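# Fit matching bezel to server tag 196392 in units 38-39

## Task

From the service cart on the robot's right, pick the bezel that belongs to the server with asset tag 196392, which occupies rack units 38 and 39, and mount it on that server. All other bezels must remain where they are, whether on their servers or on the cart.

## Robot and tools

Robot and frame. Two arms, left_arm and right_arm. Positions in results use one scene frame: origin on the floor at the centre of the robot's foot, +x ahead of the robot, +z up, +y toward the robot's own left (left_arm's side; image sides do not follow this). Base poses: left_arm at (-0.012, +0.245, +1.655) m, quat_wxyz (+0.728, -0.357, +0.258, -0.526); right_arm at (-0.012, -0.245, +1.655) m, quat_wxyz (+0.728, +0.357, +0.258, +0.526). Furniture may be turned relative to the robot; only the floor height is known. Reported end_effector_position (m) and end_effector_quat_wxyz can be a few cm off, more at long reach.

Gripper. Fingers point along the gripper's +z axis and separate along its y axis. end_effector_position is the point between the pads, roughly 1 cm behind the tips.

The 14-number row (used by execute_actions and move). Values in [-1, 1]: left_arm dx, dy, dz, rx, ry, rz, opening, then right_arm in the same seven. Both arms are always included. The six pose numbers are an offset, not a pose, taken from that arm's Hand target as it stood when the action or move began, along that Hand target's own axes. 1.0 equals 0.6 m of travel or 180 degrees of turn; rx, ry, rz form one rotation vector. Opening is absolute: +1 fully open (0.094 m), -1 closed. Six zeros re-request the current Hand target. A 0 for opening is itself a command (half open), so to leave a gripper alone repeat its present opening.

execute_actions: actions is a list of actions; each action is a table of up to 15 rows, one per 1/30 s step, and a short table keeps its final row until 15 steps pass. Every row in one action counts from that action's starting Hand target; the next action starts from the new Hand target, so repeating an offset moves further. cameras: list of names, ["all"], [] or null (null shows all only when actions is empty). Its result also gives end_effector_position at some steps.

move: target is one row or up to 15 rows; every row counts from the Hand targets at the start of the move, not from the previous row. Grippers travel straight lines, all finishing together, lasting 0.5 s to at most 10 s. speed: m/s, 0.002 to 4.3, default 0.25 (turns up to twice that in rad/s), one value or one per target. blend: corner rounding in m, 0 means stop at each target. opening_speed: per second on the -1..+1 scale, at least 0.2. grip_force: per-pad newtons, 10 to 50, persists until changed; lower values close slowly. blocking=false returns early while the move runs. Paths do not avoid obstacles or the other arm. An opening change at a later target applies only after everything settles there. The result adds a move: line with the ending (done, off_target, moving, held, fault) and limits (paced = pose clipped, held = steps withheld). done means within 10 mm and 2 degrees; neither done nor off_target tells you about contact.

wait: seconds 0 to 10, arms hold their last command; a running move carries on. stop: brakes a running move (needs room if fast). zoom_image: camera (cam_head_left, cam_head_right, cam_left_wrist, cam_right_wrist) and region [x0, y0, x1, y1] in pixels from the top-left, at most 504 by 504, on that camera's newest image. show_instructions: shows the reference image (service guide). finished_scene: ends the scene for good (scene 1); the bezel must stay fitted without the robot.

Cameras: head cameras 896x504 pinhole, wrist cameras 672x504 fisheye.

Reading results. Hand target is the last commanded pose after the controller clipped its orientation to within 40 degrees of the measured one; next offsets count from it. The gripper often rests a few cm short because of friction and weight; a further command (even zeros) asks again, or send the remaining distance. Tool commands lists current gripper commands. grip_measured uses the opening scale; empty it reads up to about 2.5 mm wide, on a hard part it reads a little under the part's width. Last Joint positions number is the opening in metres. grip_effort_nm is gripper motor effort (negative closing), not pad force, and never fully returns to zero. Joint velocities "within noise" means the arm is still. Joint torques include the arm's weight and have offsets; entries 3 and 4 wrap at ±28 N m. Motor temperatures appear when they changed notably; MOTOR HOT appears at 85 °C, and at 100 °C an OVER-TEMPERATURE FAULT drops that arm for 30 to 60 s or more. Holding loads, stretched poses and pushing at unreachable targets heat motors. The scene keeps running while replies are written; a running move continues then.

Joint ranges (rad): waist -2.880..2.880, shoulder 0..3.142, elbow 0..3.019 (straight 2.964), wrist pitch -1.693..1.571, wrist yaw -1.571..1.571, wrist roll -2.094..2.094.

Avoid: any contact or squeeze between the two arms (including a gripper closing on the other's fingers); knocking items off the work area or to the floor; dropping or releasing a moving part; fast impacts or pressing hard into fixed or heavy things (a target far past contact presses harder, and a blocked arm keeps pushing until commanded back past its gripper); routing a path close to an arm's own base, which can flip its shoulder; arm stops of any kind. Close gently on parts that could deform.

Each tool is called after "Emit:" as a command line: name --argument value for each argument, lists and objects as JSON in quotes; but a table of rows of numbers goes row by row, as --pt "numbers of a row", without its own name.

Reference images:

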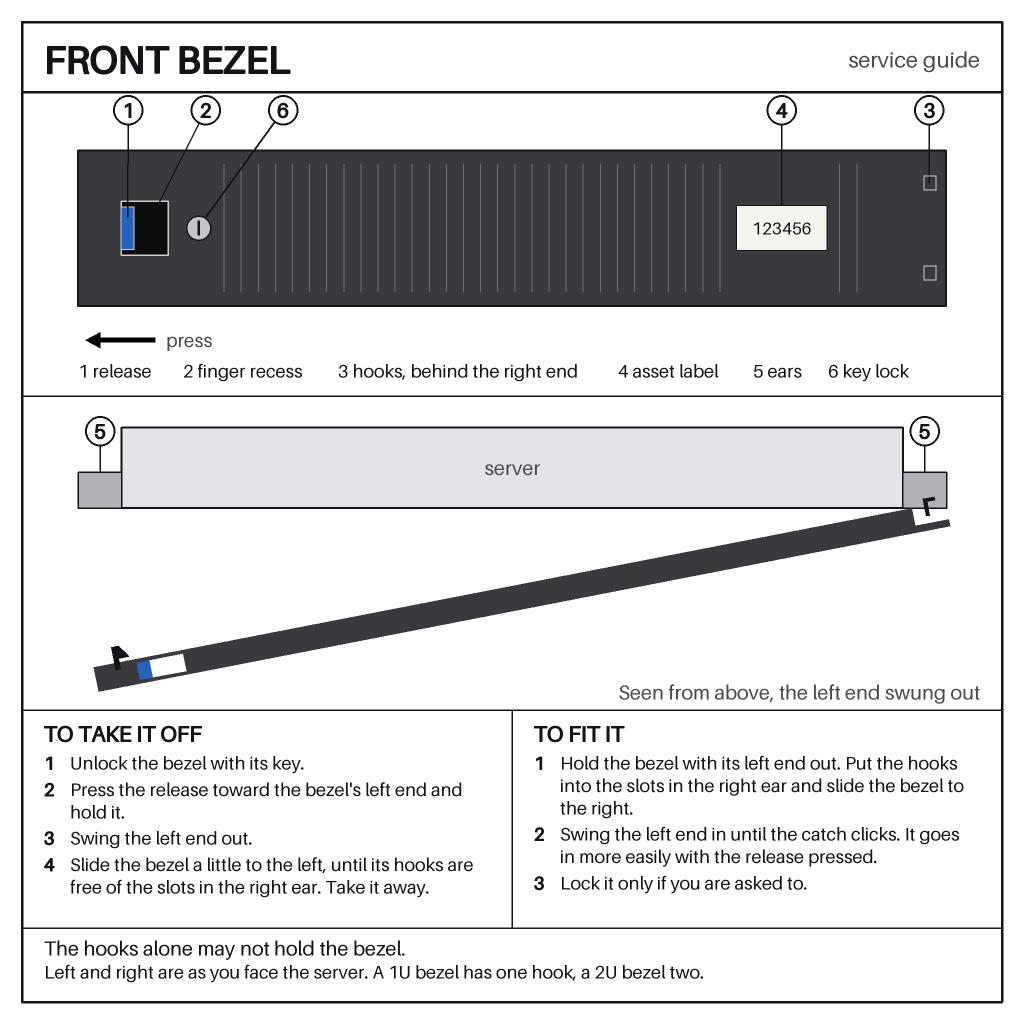

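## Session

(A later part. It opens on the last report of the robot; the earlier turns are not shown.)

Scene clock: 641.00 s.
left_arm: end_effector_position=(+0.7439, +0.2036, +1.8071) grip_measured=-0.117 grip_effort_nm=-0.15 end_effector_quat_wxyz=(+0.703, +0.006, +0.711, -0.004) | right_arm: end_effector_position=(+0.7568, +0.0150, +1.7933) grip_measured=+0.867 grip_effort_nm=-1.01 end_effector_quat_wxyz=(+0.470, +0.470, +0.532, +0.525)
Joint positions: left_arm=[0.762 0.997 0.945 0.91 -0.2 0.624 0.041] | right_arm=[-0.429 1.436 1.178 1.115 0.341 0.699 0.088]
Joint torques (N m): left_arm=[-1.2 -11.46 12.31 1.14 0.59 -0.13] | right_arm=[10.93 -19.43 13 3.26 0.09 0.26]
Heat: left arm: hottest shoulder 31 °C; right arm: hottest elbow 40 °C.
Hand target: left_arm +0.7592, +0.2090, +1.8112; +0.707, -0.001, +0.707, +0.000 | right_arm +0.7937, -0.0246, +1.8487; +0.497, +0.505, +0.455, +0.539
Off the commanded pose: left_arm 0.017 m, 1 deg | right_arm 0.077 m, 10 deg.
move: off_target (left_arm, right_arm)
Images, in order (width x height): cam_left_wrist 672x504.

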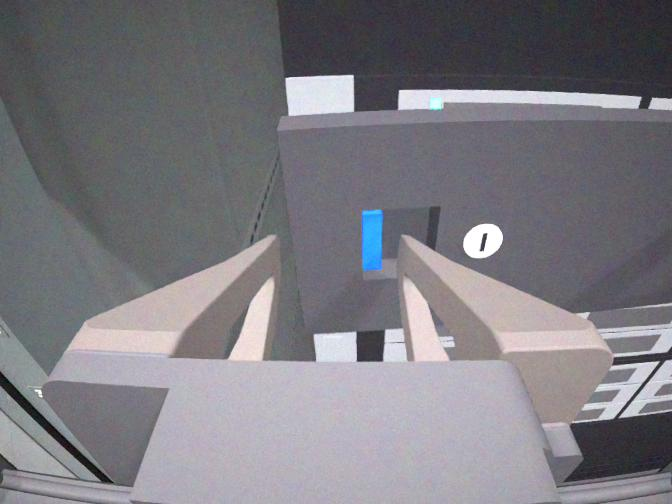

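Emit:
move --pt "0.0 0.0 -0.08 0 0 0 -0.12 0 0 0 0 0 0 0.6" --pt "0.0 0.0 0.015 0 0 0 -0.12 0 0 0 0 0 0 0.6" --speed 0.08 --cameras '["cam_left_wrist"]'

Emit:
zoom_image --camera "cam_left_wrist" --region '[180, 90, 500, 330]'

Scene clock: 647.13 s.
left_arm: end_effector_position=(+0.7527, +0.2033, +1.8067) grip_measured=-0.117 grip_effort_nm=-0.15 end_effector_quat_wxyz=(+0.703, +0.006, +0.711, -0.004) | right_arm: end_effector_position=(+0.7568, +0.0150, +1.7933) grip_measured=+0.867 grip_effort_nm=-1.01 end_effector_quat_wxyz=(+0.470, +0.470, +0.532, +0.525)
Joint positions: left_arm=[0.768 1.012 0.971 0.897 -0.197 0.62 0.041] | right_arm=[-0.429 1.436 1.178 1.115 0.341 0.699 0.088]
Joint torques (N m): left_arm=[-1.08 -11.81 12.3 1.13 0.59 -0.15] | right_arm=[10.64 -19.14 13.01 3.22 0.12 0.26]
Heat: left arm: hottest elbow 32 °C; right arm: hottest elbow 40 °C.
Hand target: left_arm +0.7682, +0.2091, +1.8111; +0.707, -0.001, +0.707, +0.000 | right_arm +0.7937, -0.0246, +1.8487; +0.497, +0.505, +0.455, +0.539
Off the commanded pose: left_arm 0.017 m, 1 deg | right_arm 0.077 m, 10 deg.
move: off_target (left_arm, right_arm)
Images, in order (width x height): cam_left_wrist 672x504.

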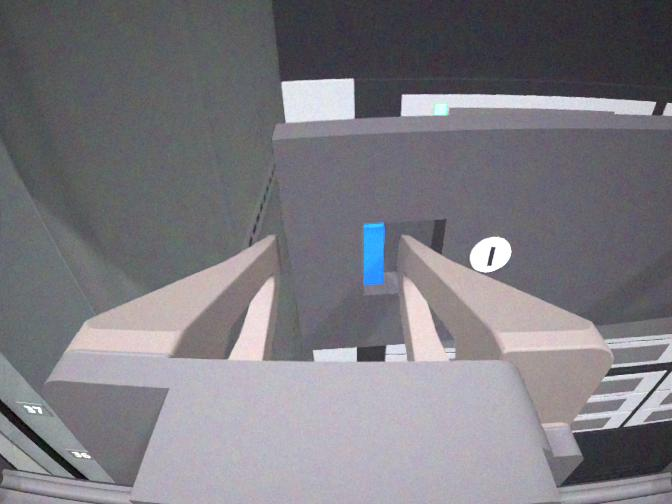

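Scaled by 1.575 from the camera's 672x504 image, which has a finer 960x720 frame.

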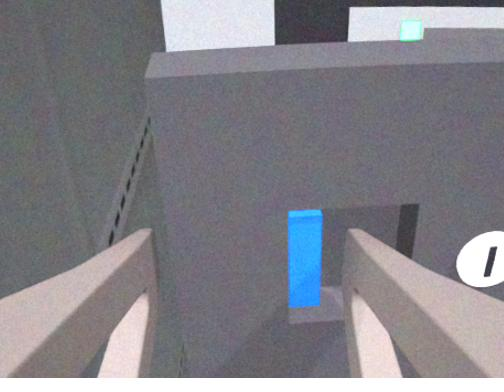

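Emit:
move --target '[0,0,0,0,0,0,-0.55,0,0,0,0,0,0,0.6]' --grip_force '[30,50]' --opening_speed 0.3 --cameras '["cam_left_wrist","cam_head_right"]'

Emit:
zoom_image --camera "cam_left_wrist" --region '[180, 90, 500, 330]'

Scene clock: 653.40 s.
left_arm: end_effector_position=(+0.7545, +0.2067, +1.8074) grip_measured=-0.468 grip_effort_nm=-0.65 end_effector_quat_wxyz=(+0.704, +0.001, +0.711, -0.003) | right_arm: end_effector_position=(+0.7576, +0.0150, +1.7936) grip_measured=+0.867 grip_effort_nm=-1.01 end_effector_quat_wxyz=(+0.471, +0.470, +0.531, +0.524)
Joint positions: left_arm=[0.773 1.012 0.976 0.897 -0.198 0.61 0.025] | right_arm=[-0.429 1.438 1.181 1.115 0.341 0.699 0.088]
Joint torques (N m): left_arm=[-1.55 -11.87 12.11 1.14 0.63 -0.04] | right_arm=[10.93 -19.37 12.92 3.25 0.05 0.25]
Heat: left arm: hottest elbow 32 °C; right arm: hottest elbow 40 °C.
Hand target: left_arm +0.7682, +0.2091, +1.8111; +0.707, -0.001, +0.707, +0.000 | right_arm +0.7937, -0.0247, +1.8487; +0.497, +0.505, +0.455, +0.539
Off the commanded pose: left_arm 0.014 m, 1 deg | right_arm 0.077 m, 10 deg.
grip_force (N): 30, 50
move: off_target (left_arm, right_arm)
Images, in order (width x height): cam_head_right 896x504, cam_left_wrist 672x504.

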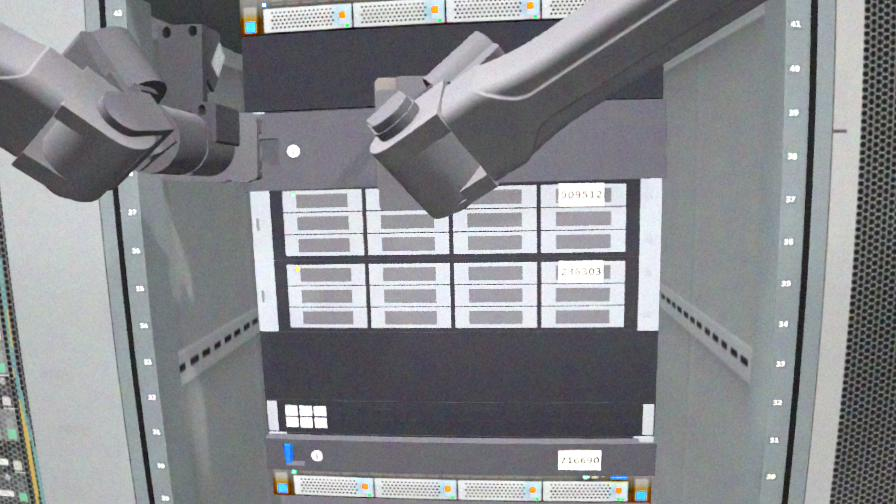

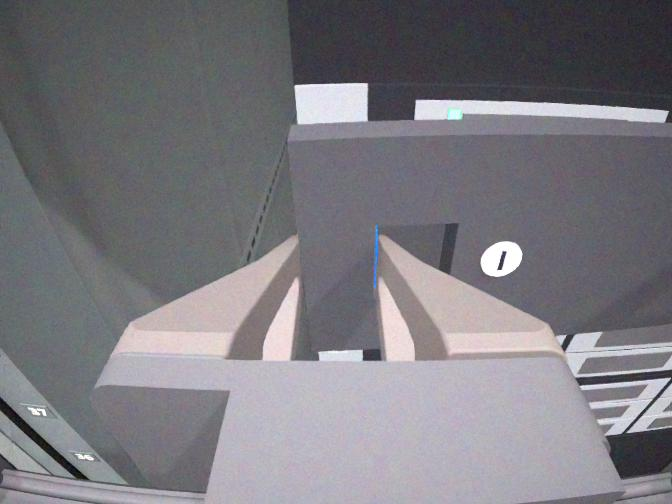

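Scaled by 1.575 from the camera's 672x504 image, which has a finer 960x720 frame.

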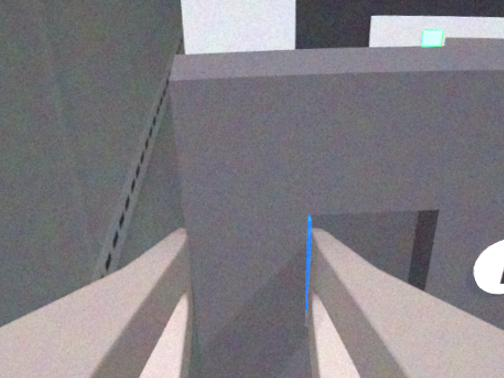

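Emit:
move --target '[0,0,0,0,0,0,-0.65,0.054,-0.074,-0.054,0.022,0.031,-0.024,0.6]' --grip_force '[45,50]' --speed 0.05 --cameras '["cam_left_wrist","cam_head_right","cam_right_wrist"]'

Scene clock: 665.50 s.
left_arm: end_effector_position=(+0.7545, +0.2068, +1.8073) grip_measured=-0.481 grip_effort_nm=-0.93 end_effector_quat_wxyz=(+0.704, +0.000, +0.711, -0.005) | right_arm: end_effector_position=(+0.7572, +0.0163, +1.7924) grip_measured=+0.867 grip_effort_nm=-1.01 end_effector_quat_wxyz=(+0.471, +0.470, +0.532, +0.524)
Joint positions: left_arm=[0.774 1.012 0.976 0.897 -0.198 0.606 0.024] | right_arm=[-0.429 1.441 1.181 1.117 0.341 0.697 0.088]
Joint torques (N m): left_arm=[-1.67 -11.99 12.11 1.11 0.62 -0.02] | right_arm=[10.87 -16.38 8.03 1.7 -0.35 -0.05]
Heat: left arm: hottest elbow 33 °C; right arm: hottest elbow 38 °C.
Hand target: left_arm +0.7682, +0.2091, +1.8111; +0.707, -0.001, +0.707, +0.000 | right_arm +0.7649, +0.0120, +1.8052; +0.476, +0.478, +0.516, +0.528
Off the commanded pose: left_arm 0.014 m, 1 deg | right_arm 0.016 m, 2 deg.
grip_force (N): 45, 50
move: off_target (left_arm, right_arm)
Images, in order (width x height): cam_head_right 896x504, cam_left_wrist 672x504, cam_right_wrist 672x504.

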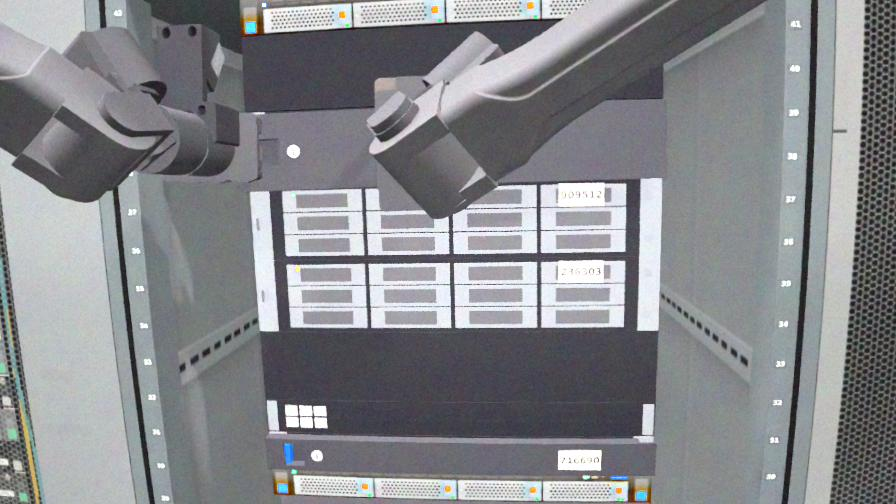

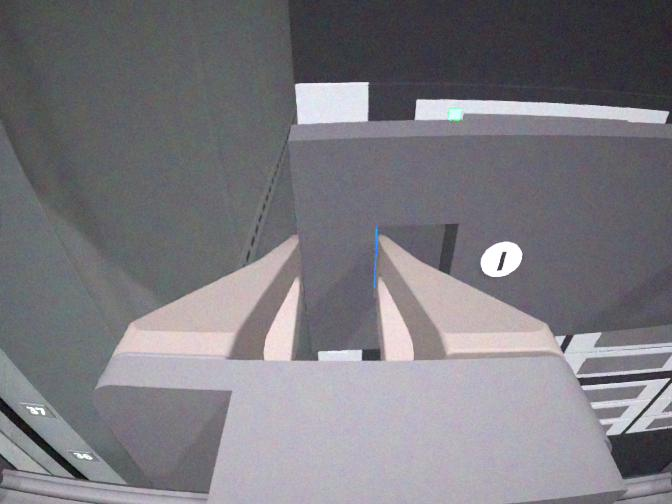

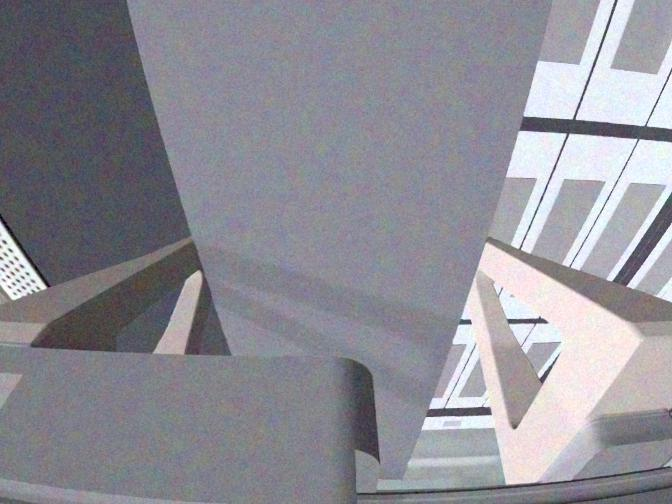

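Emit:
move --target '[0,0,0,0,0,0,-0.65,0,0,0,0,0,0,1.0]' --opening_speed 0.3 --speed 0.05 --cameras '["cam_left_wrist","cam_head_right","cam_right_wrist"]'

Scene clock: 671.30 s.
left_arm: end_effector_position=(+0.7549, +0.2070, +1.8032) grip_measured=-0.481 grip_effort_nm=-0.94 end_effector_quat_wxyz=(+0.700, -0.003, +0.714, -0.006) | right_arm: end_effector_position=(+0.7571, +0.0160, +1.7912) grip_measured=+0.996 grip_effort_nm=0.17 end_effector_quat_wxyz=(+0.471, +0.471, +0.533, +0.521)
Joint positions: left_arm=[0.778 1.017 0.976 0.894 -0.202 0.596 0.024] | right_arm=[-0.429 1.441 1.181 1.117 0.348 0.696 0.094]
Joint torques (N m): left_arm=[-2.02 -12.57 12.16 1.25 0.75 0.09] | right_arm=[10.58 -16.09 8.01 1.74 -0.59 -0.05]
Heat: left arm: hottest elbow 33 °C; right arm: hottest elbow 37 °C.
Hand target: left_arm +0.7682, +0.2090, +1.8111; +0.707, -0.001, +0.707, +0.000 | right_arm +0.7649, +0.0119, +1.8052; +0.477, +0.478, +0.516, +0.528
Off the commanded pose: left_arm 0.016 m, 1 deg | right_arm 0.017 m, 2 deg.
grip_force (N): 45, 50
move: off_target (left_arm, right_arm)
Images, in order (width x height): cam_head_right 896x504, cam_left_wrist 672x504, cam_right_wrist 672x504.

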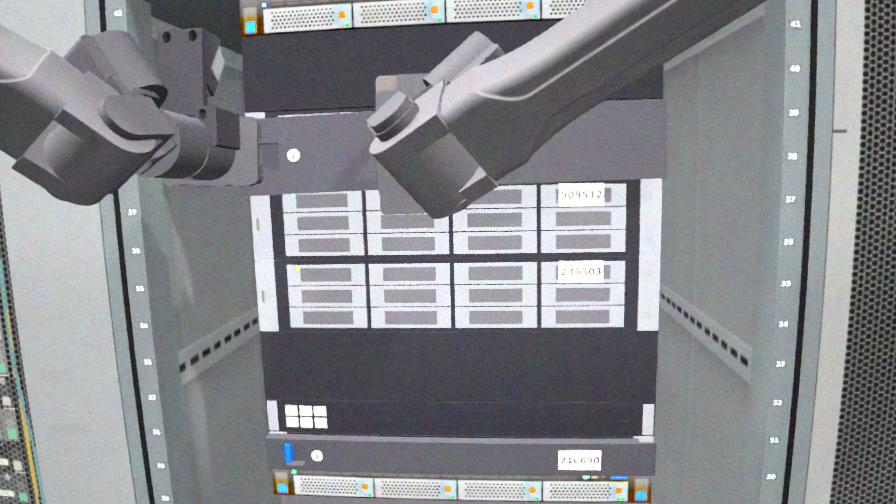

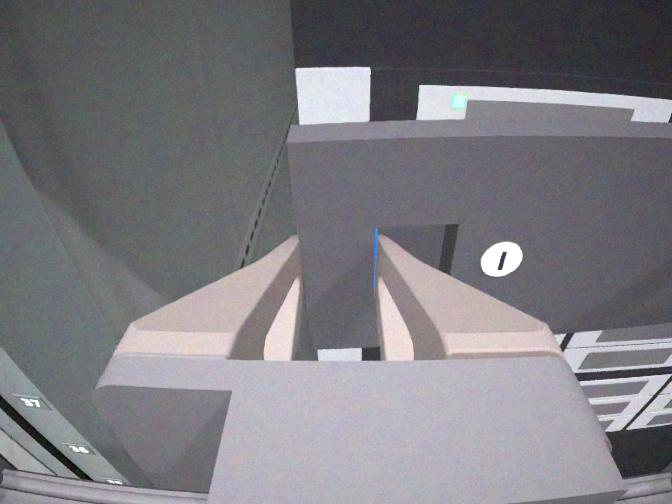

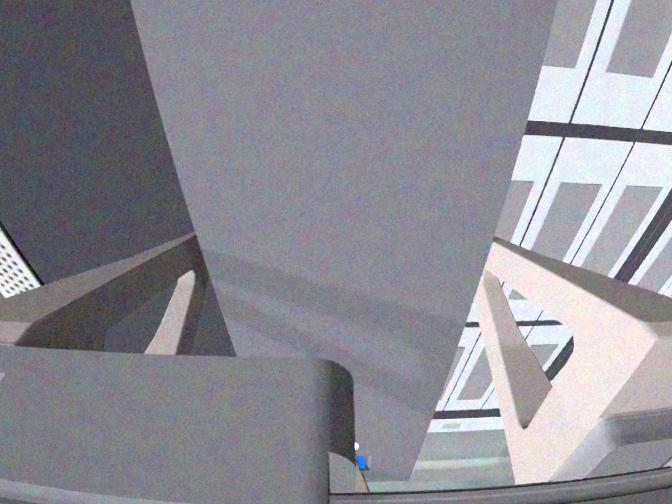

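Emit:
move --pt "0 0 0 0 0 0 -0.65 0 0 -0.03 0 0 0 1.0" --pt "0 0 0 0 0 0 -0.65 0 0 -0.16 0 0 0 1.0" --speed 0.06 --blend '[0.01,0]' --cameras '["cam_left_wrist","cam_head_left","cam_head_right","cam_right_wrist"]'

Scene clock: 676.73 s.
left_arm: end_effector_position=(+0.7550, +0.2069, +1.8020) grip_measured=-0.481 grip_effort_nm=-0.93 end_effector_quat_wxyz=(+0.699, -0.003, +0.715, -0.006) | right_arm: end_effector_position=(+0.6704, +0.0117, +1.7865) grip_measured=+0.997 grip_effort_nm=0.16 end_effector_quat_wxyz=(+0.470, +0.476, +0.528, +0.523)
Joint positions: left_arm=[0.779 1.017 0.976 0.892 -0.204 0.593 0.024] | right_arm=[-0.358 1.394 0.94 1.338 0.395 0.648 0.094]
Joint torques (N m): left_arm=[-2.26 -12.45 12.12 1.33 0.82 0.11] | right_arm=[10.75 -15.91 4.44 1.7 -0.51 -0.21]
Heat: left arm: hottest elbow 33 °C; right arm: hottest elbow 37 °C.
Hand target: left_arm +0.7682, +0.2089, +1.8110; +0.707, -0.001, +0.707, +0.000 | right_arm +0.6693, +0.0033, +1.8042; +0.476, +0.477, +0.516, +0.528
Off the commanded pose: left_arm 0.016 m, 1 deg | right_arm 0.019 m, 2 deg.
grip_force (N): 45, 50
move: off_target (left_arm, right_arm); blend cut to 0.0088 m at target 1

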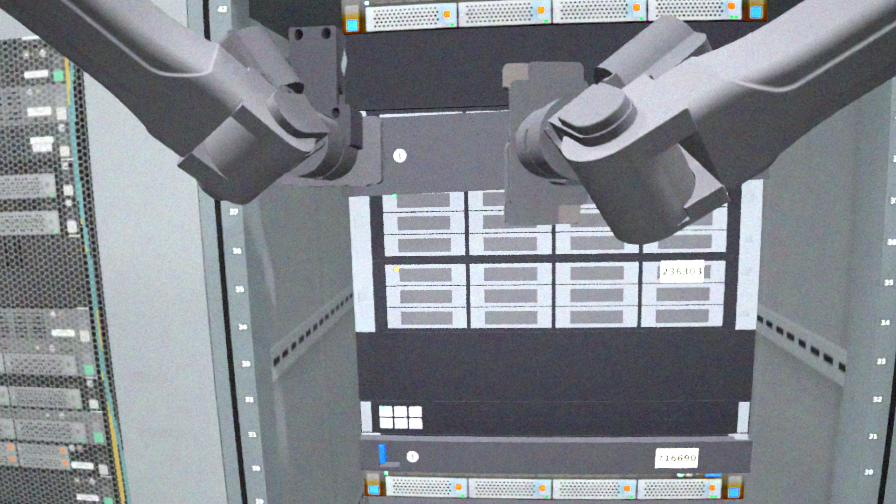

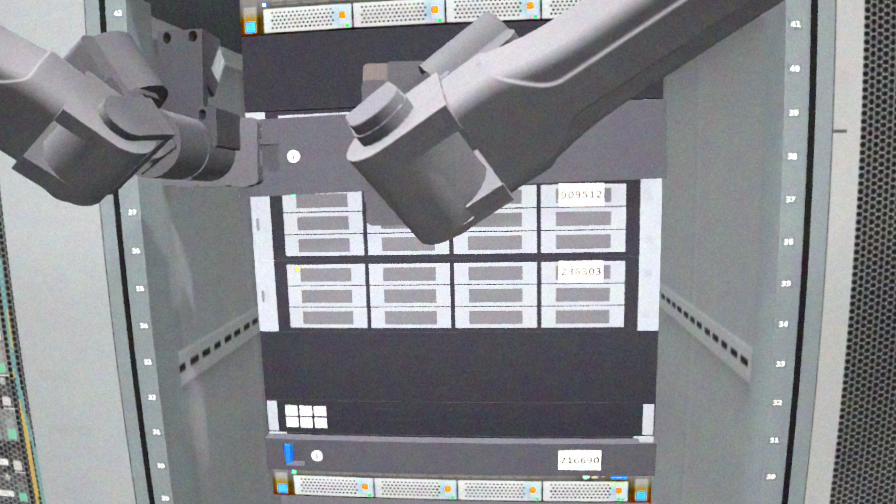

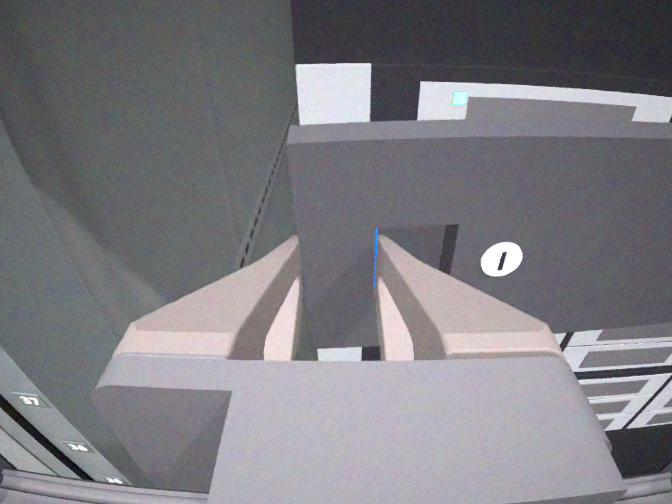

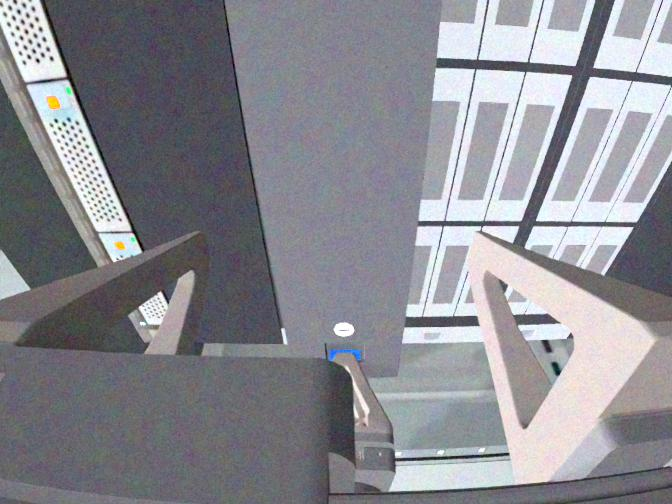

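Emit:
move --target '[-0.025,0,0,0,0,0,-0.65,-0.3,0,-0.1,0,0,0,1.0]' --speed '[0.1]' --cameras '["cam_left_wrist","cam_head_left","cam_head_right"]'

Emit:
zoom_image --camera "cam_head_right" --region '[220, 80, 460, 200]'

Emit:
zoom_image --camera "cam_head_right" --region '[600, 80, 760, 200]'

Scene clock: 687.00 s.
left_arm: end_effector_position=(+0.7548, +0.2067, +1.7966) grip_measured=-0.481 grip_effort_nm=-0.94 end_effector_quat_wxyz=(+0.690, -0.005, +0.723, -0.005) | right_arm: end_effector_position=(+0.6274, -0.1741, +1.7984) grip_measured=+0.997 grip_effort_nm=0.16 end_effector_quat_wxyz=(+0.476, +0.474, +0.521, +0.526)
Joint positions: left_arm=[0.779 1.017 0.976 0.873 -0.22 0.59 0.024] | right_arm=[-0.642 0.863 0.615 1.085 0.203 0.869 0.094]
Joint torques (N m): left_arm=[-4.31 -14.45 12.71 1.07 0.81 0.33] | right_arm=[2.08 -13.33 5.14 1.25 -0.71 0.04]
Heat: left arm: hottest elbow 33 °C; right arm: hottest elbow 35 °C.
Hand target: left_arm +0.7682, +0.2089, +1.8260; +0.707, -0.001, +0.707, +0.000 | right_arm +0.6257, -0.1813, +1.8011; +0.476, +0.477, +0.516, +0.528
Off the commanded pose: left_arm 0.032 m, 3 deg | right_arm 0.008 m, 1 deg.
grip_force (N): 45, 50
move: off_target (left_arm)
Images, in order (width x height): cam_head_left 896x504, cam_head_right 896x504, cam_left_wrist 672x504.

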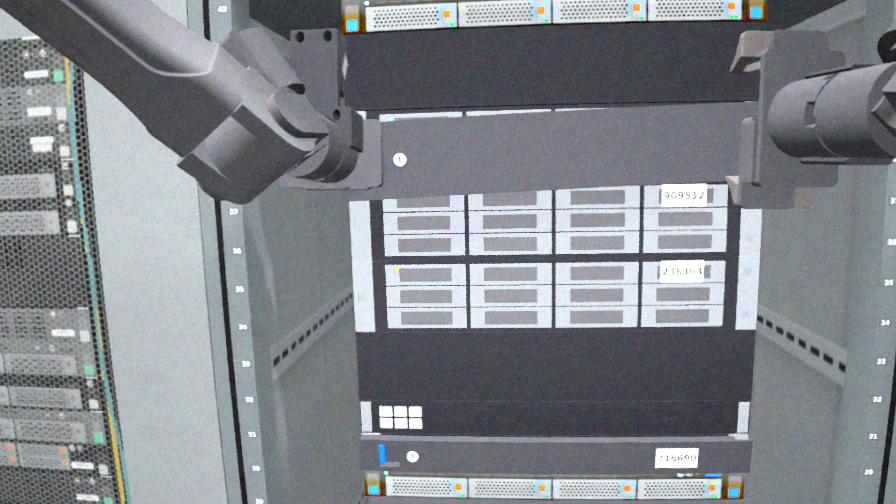

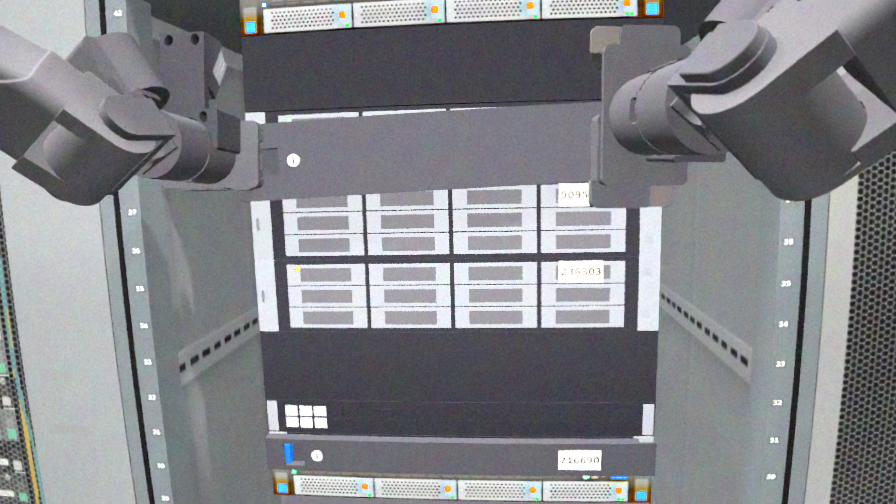

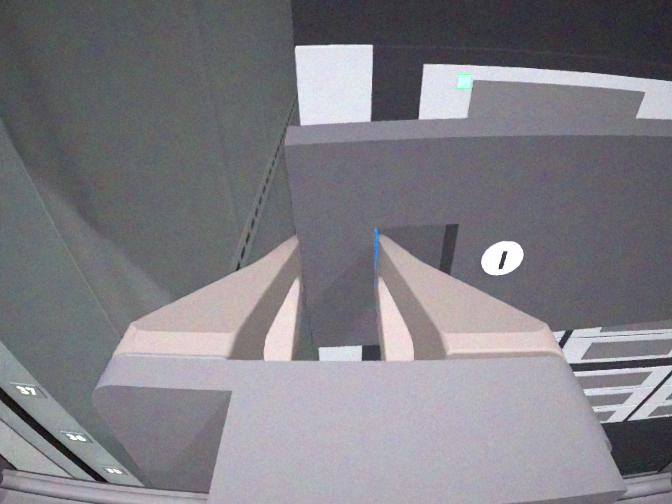

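Scaled by 2.100 from the camera's 896x504 image, which has a finer 1280x720 frame.

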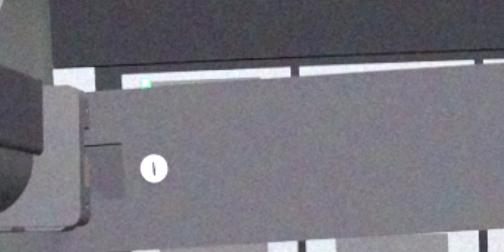

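Scaled by 3.150 from the camera's 896x504 image, which has a finer 1280x720 frame.

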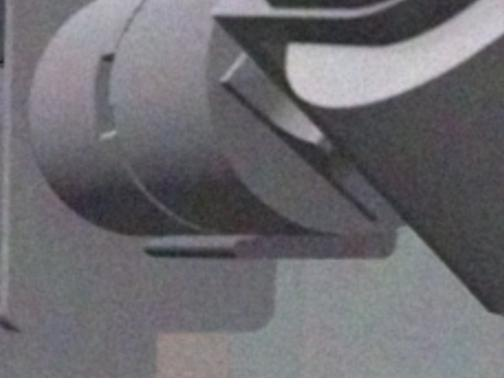

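Emit:
move --target '[-0.03,0,0,0,0,0,-0.65,0,0,0,0,0,0,1.0]' --speed '[0.1]' --cameras '["cam_left_wrist","cam_head_left"]'

Emit:
zoom_image --camera "cam_head_left" --region '[320, 80, 480, 200]'

Scene clock: 691.23 s.
left_arm: end_effector_position=(+0.7551, +0.2066, +1.8084) grip_measured=-0.481 grip_effort_nm=-0.94 end_effector_quat_wxyz=(+0.687, -0.002, +0.727, +0.000) | right_arm: end_effector_position=(+0.6274, -0.1741, +1.7984) grip_measured=+0.997 grip_effort_nm=0.16 end_effector_quat_wxyz=(+0.476, +0.475, +0.521, +0.527)
Joint positions: left_arm=[0.753 0.997 0.986 0.841 -0.246 0.618 0.024] | right_arm=[-0.642 0.863 0.615 1.085 0.203 0.87 0.094]
Joint torques (N m): left_arm=[-5.25 -14.39 13.03 1.01 1 0.27] | right_arm=[2.08 -13.1 5.09 1.24 -0.73 0.08]
Motor temperatures (°C): left_arm=[26 31 34 27 27 27 30] | right_arm=[29 32 35 29 29 26 29]
Heat: left arm: hottest elbow 34 °C; right arm: hottest elbow 35 °C.
Hand target: left_arm +0.7682, +0.2090, +1.8441; +0.707, -0.001, +0.707, +0.000 | right_arm +0.6257, -0.1814, +1.8011; +0.476, +0.478, +0.516, +0.528
Off the commanded pose: left_arm 0.038 m, 3 deg | right_arm 0.008 m, 1 deg.
grip_force (N): 45, 50
move: off_target (left_arm)
Images, in order (width x height): cam_head_left 896x504, cam_left_wrist 672x504.

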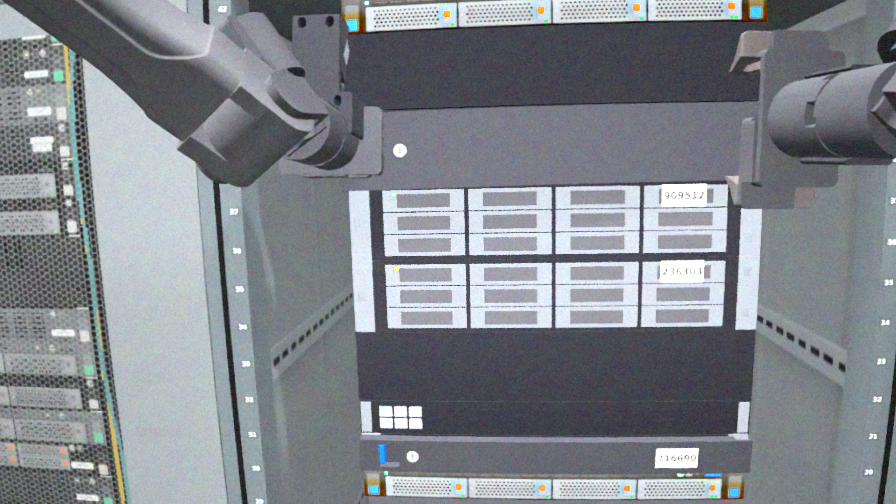

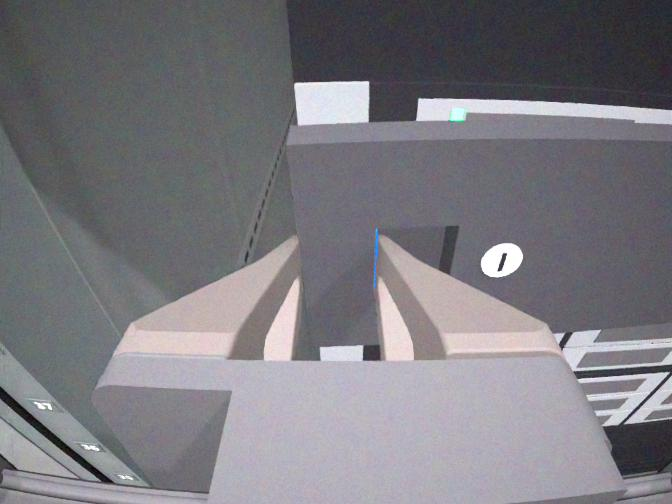

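Scaled by 3.150 from the camera's 896x504 image, which has a finer 1280x720 frame.

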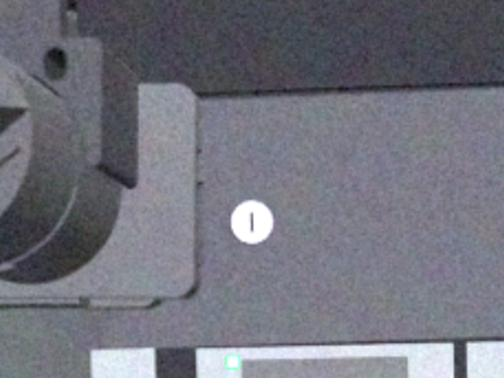

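Emit:
move --target '[-0.004,0,0.022,0.008,0,0,-0.65,0,0,0,0,0,0,1.0]' --speed '[0.06]' --cameras '["cam_left_wrist","cam_head_left","cam_right_wrist"]'

Emit:
zoom_image --camera "cam_head_left" --region '[320, 80, 480, 200]'

Scene clock: 700.83 s.
left_arm: end_effector_position=(+0.7662, +0.2072, +1.8187) grip_measured=-0.482 grip_effort_nm=-0.93 end_effector_quat_wxyz=(+0.689, +0.007, +0.725, -0.004) | right_arm: end_effector_position=(+0.6274, -0.1741, +1.7984) grip_measured=+0.997 grip_effort_nm=0.16 end_effector_quat_wxyz=(+0.476, +0.475, +0.521, +0.527)
Joint positions: left_arm=[0.753 0.996 1.025 0.794 -0.227 0.624 0.024] | right_arm=[-0.642 0.863 0.615 1.085 0.203 0.87 0.094]
Joint torques (N m): left_arm=[-3.6 -13.68 13.64 1.05 1.37 0.11] | right_arm=[1.9 -13.39 5.18 1.18 -0.7 0.07]
Heat: left arm: hottest elbow 33 °C; right arm: hottest elbow 34 °C.
Hand target: left_arm +0.7815, +0.2091, +1.8466; +0.707, +0.008, +0.707, -0.009 | right_arm +0.6257, -0.1814, +1.8011; +0.476, +0.478, +0.516, +0.528
Off the commanded pose: left_arm 0.032 m, 3 deg | right_arm 0.008 m, 1 deg.
grip_force (N): 45, 50
move: off_target (left_arm)
Images, in order (width x height): cam_head_left 896x504, cam_left_wrist 672x504, cam_right_wrist 672x504.

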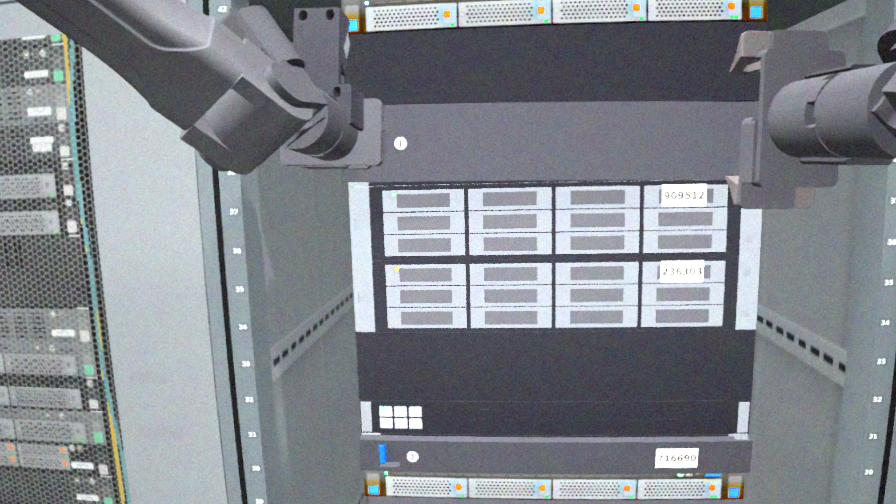

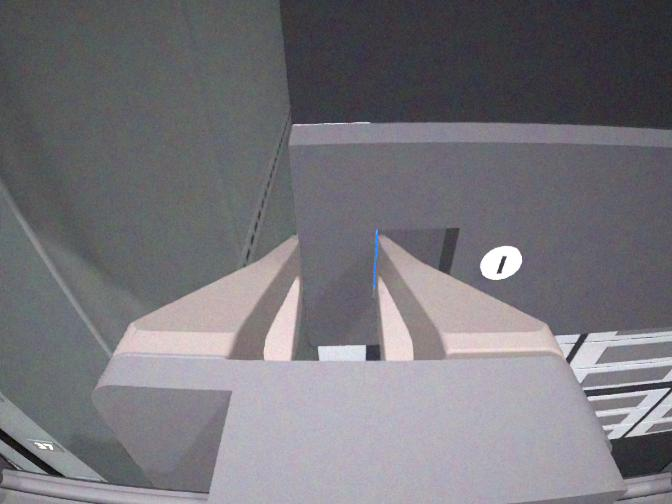

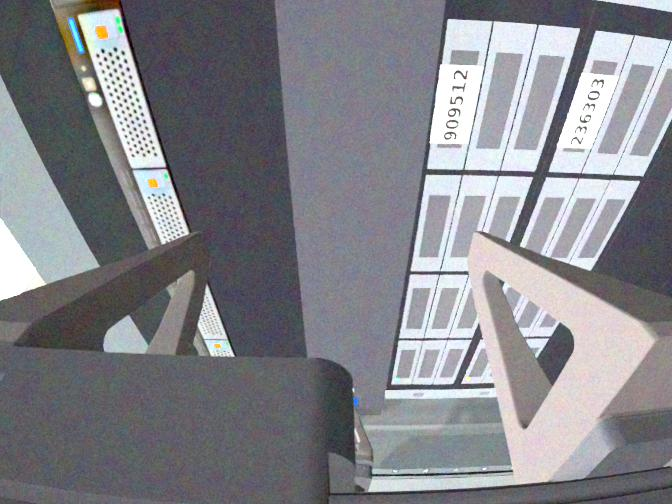

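Scaled by 3.150 from the camera's 896x504 image, which has a finer 1280x720 frame.

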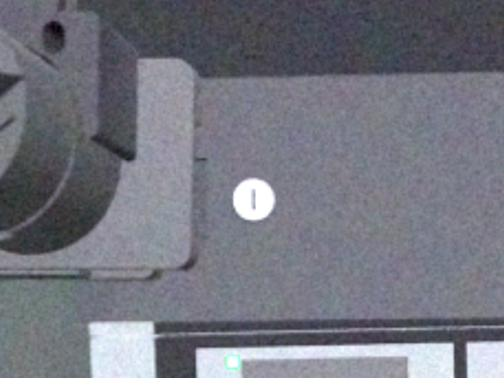

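Emit:
move --target '[0.022,0,0.010,0.0,0,0,-0.65,0,0,0,0,0,0,1.0]' --speed '[0.06]' --cameras '["cam_left_wrist","cam_head_left"]'

Emit:
zoom_image --camera "cam_head_left" --region '[320, 80, 480, 200]'

Scene clock: 705.80 s.
left_arm: end_effector_position=(+0.7704, +0.2075, +1.8157) grip_measured=-0.482 grip_effort_nm=-0.94 end_effector_quat_wxyz=(+0.692, +0.011, +0.722, -0.008) | right_arm: end_effector_position=(+0.6274, -0.1741, +1.7984) grip_measured=+0.997 grip_effort_nm=0.16 end_effector_quat_wxyz=(+0.476, +0.475, +0.521, +0.527)
Joint positions: left_arm=[0.77 1.006 1.034 0.794 -0.203 0.612 0.024] | right_arm=[-0.642 0.863 0.615 1.085 0.203 0.87 0.094]
Joint torques (N m): left_arm=[-3.02 -12.57 13.75 1.58 1.14 0.03] | right_arm=[1.67 -13.22 5.15 1.24 -0.72 0.06]
Heat: left arm: hottest elbow 33 °C; right arm: hottest elbow 34 °C.
Hand target: left_arm +0.7875, +0.2089, +1.8333; +0.707, +0.008, +0.707, -0.009 | right_arm +0.6257, -0.1814, +1.8011; +0.476, +0.478, +0.516, +0.528
Off the commanded pose: left_arm 0.025 m, 2 deg | right_arm 0.008 m, 1 deg.
grip_force (N): 45, 50
move: off_target (left_arm)
Images, in order (width x height): cam_head_left 896x504, cam_left_wrist 672x504.

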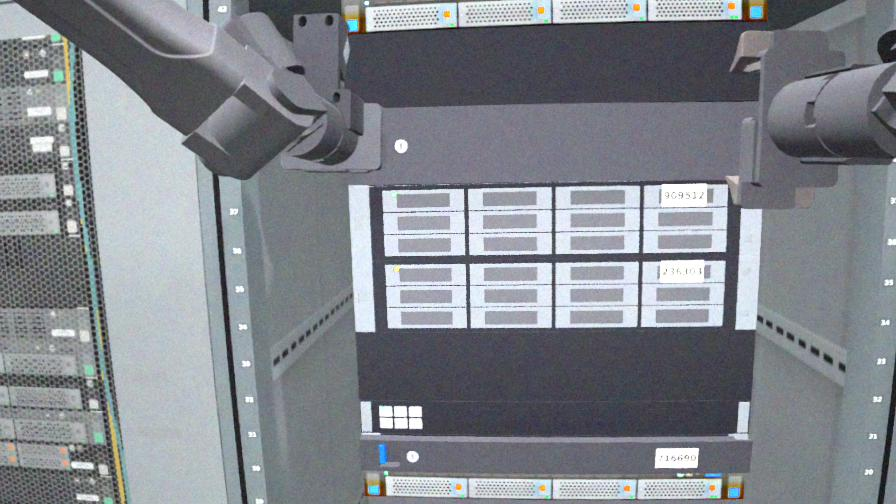

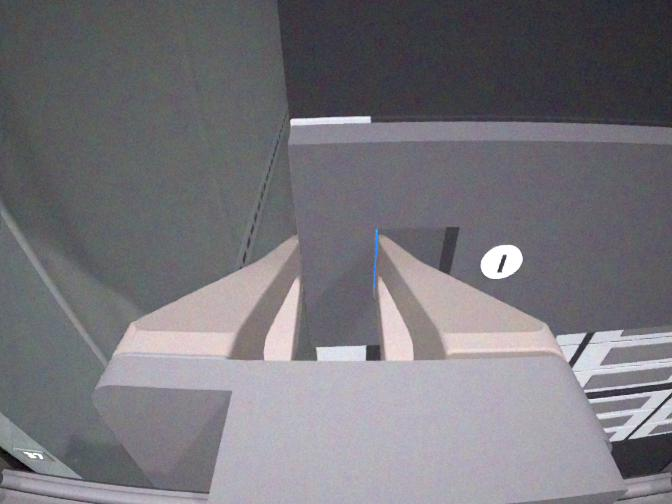

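Scaled by 3.150 from the camera's 896x504 image, which has a finer 1280x720 frame.

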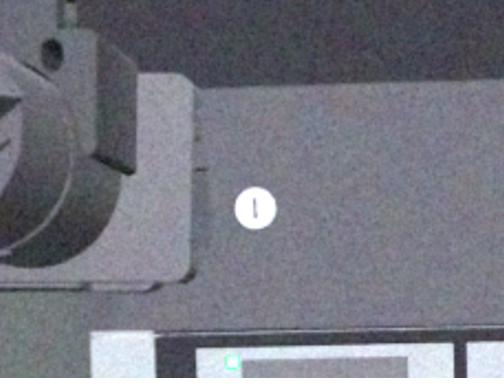

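Emit:
move --target '[0.0,0,0.022,0.006,0,0,-0.65,0,0,0,0,0,0,1.0]' --speed '[0.06]' --cameras '["cam_left_wrist","cam_head_left"]'

Emit:
zoom_image --camera "cam_head_left" --region '[320, 80, 480, 200]'

Scene clock: 709.43 s.
left_arm: end_effector_position=(+0.7758, +0.2074, +1.8146) grip_measured=-0.482 grip_effort_nm=-0.94 end_effector_quat_wxyz=(+0.693, +0.015, +0.721, -0.014) | right_arm: end_effector_position=(+0.6274, -0.1741, +1.7984) grip_measured=+0.997 grip_effort_nm=0.16 end_effector_quat_wxyz=(+0.476, +0.475, +0.521, +0.527)
Joint positions: left_arm=[0.782 1.014 1.05 0.779 -0.18 0.601 0.024] | right_arm=[-0.642 0.863 0.615 1.085 0.203 0.87 0.094]
Joint torques (N m): left_arm=[-2.32 -12.16 15.82 0.94 1.23 0] | right_arm=[2.32 -13.04 5.16 1.25 -0.73 0.05]
Heat: left arm: hottest elbow 34 °C; right arm: hottest elbow 34 °C.
Hand target: left_arm +0.8006, +0.2087, +1.8332; +0.707, +0.014, +0.707, -0.015 | right_arm +0.6257, -0.1814, +1.8011; +0.476, +0.478, +0.516, +0.528
Off the commanded pose: left_arm 0.031 m, 2 deg | right_arm 0.008 m, 1 deg.
grip_force (N): 45, 50
move: off_target (left_arm)
Images, in order (width x height): cam_head_left 896x504, cam_left_wrist 672x504.

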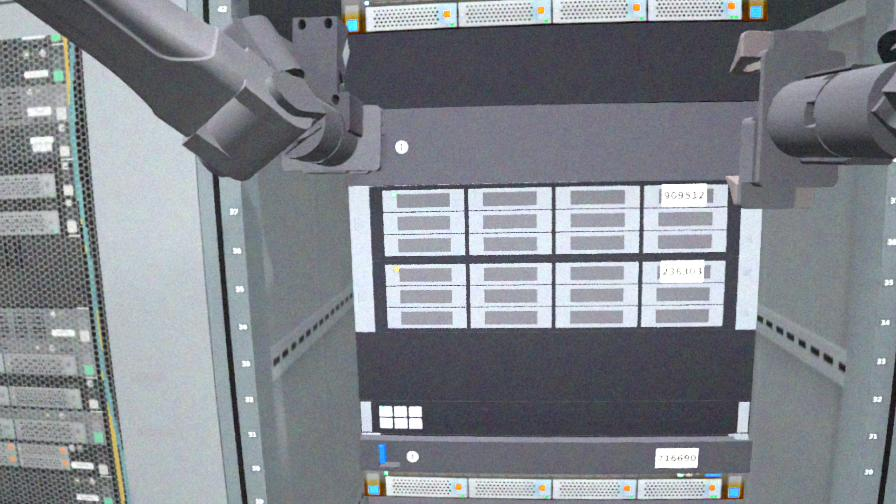

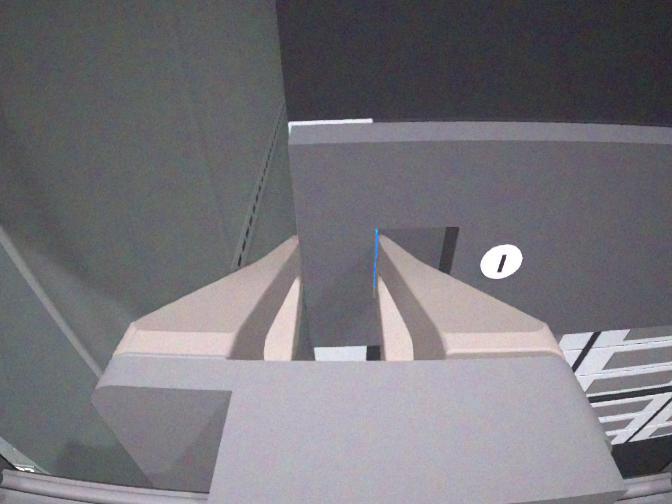

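Scaled by 3.150 from the camera's 896x504 image, which has a finer 1280x720 frame.

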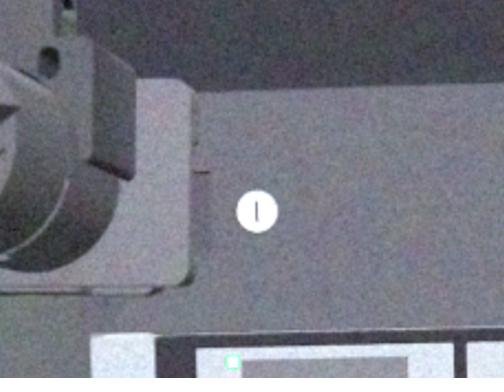

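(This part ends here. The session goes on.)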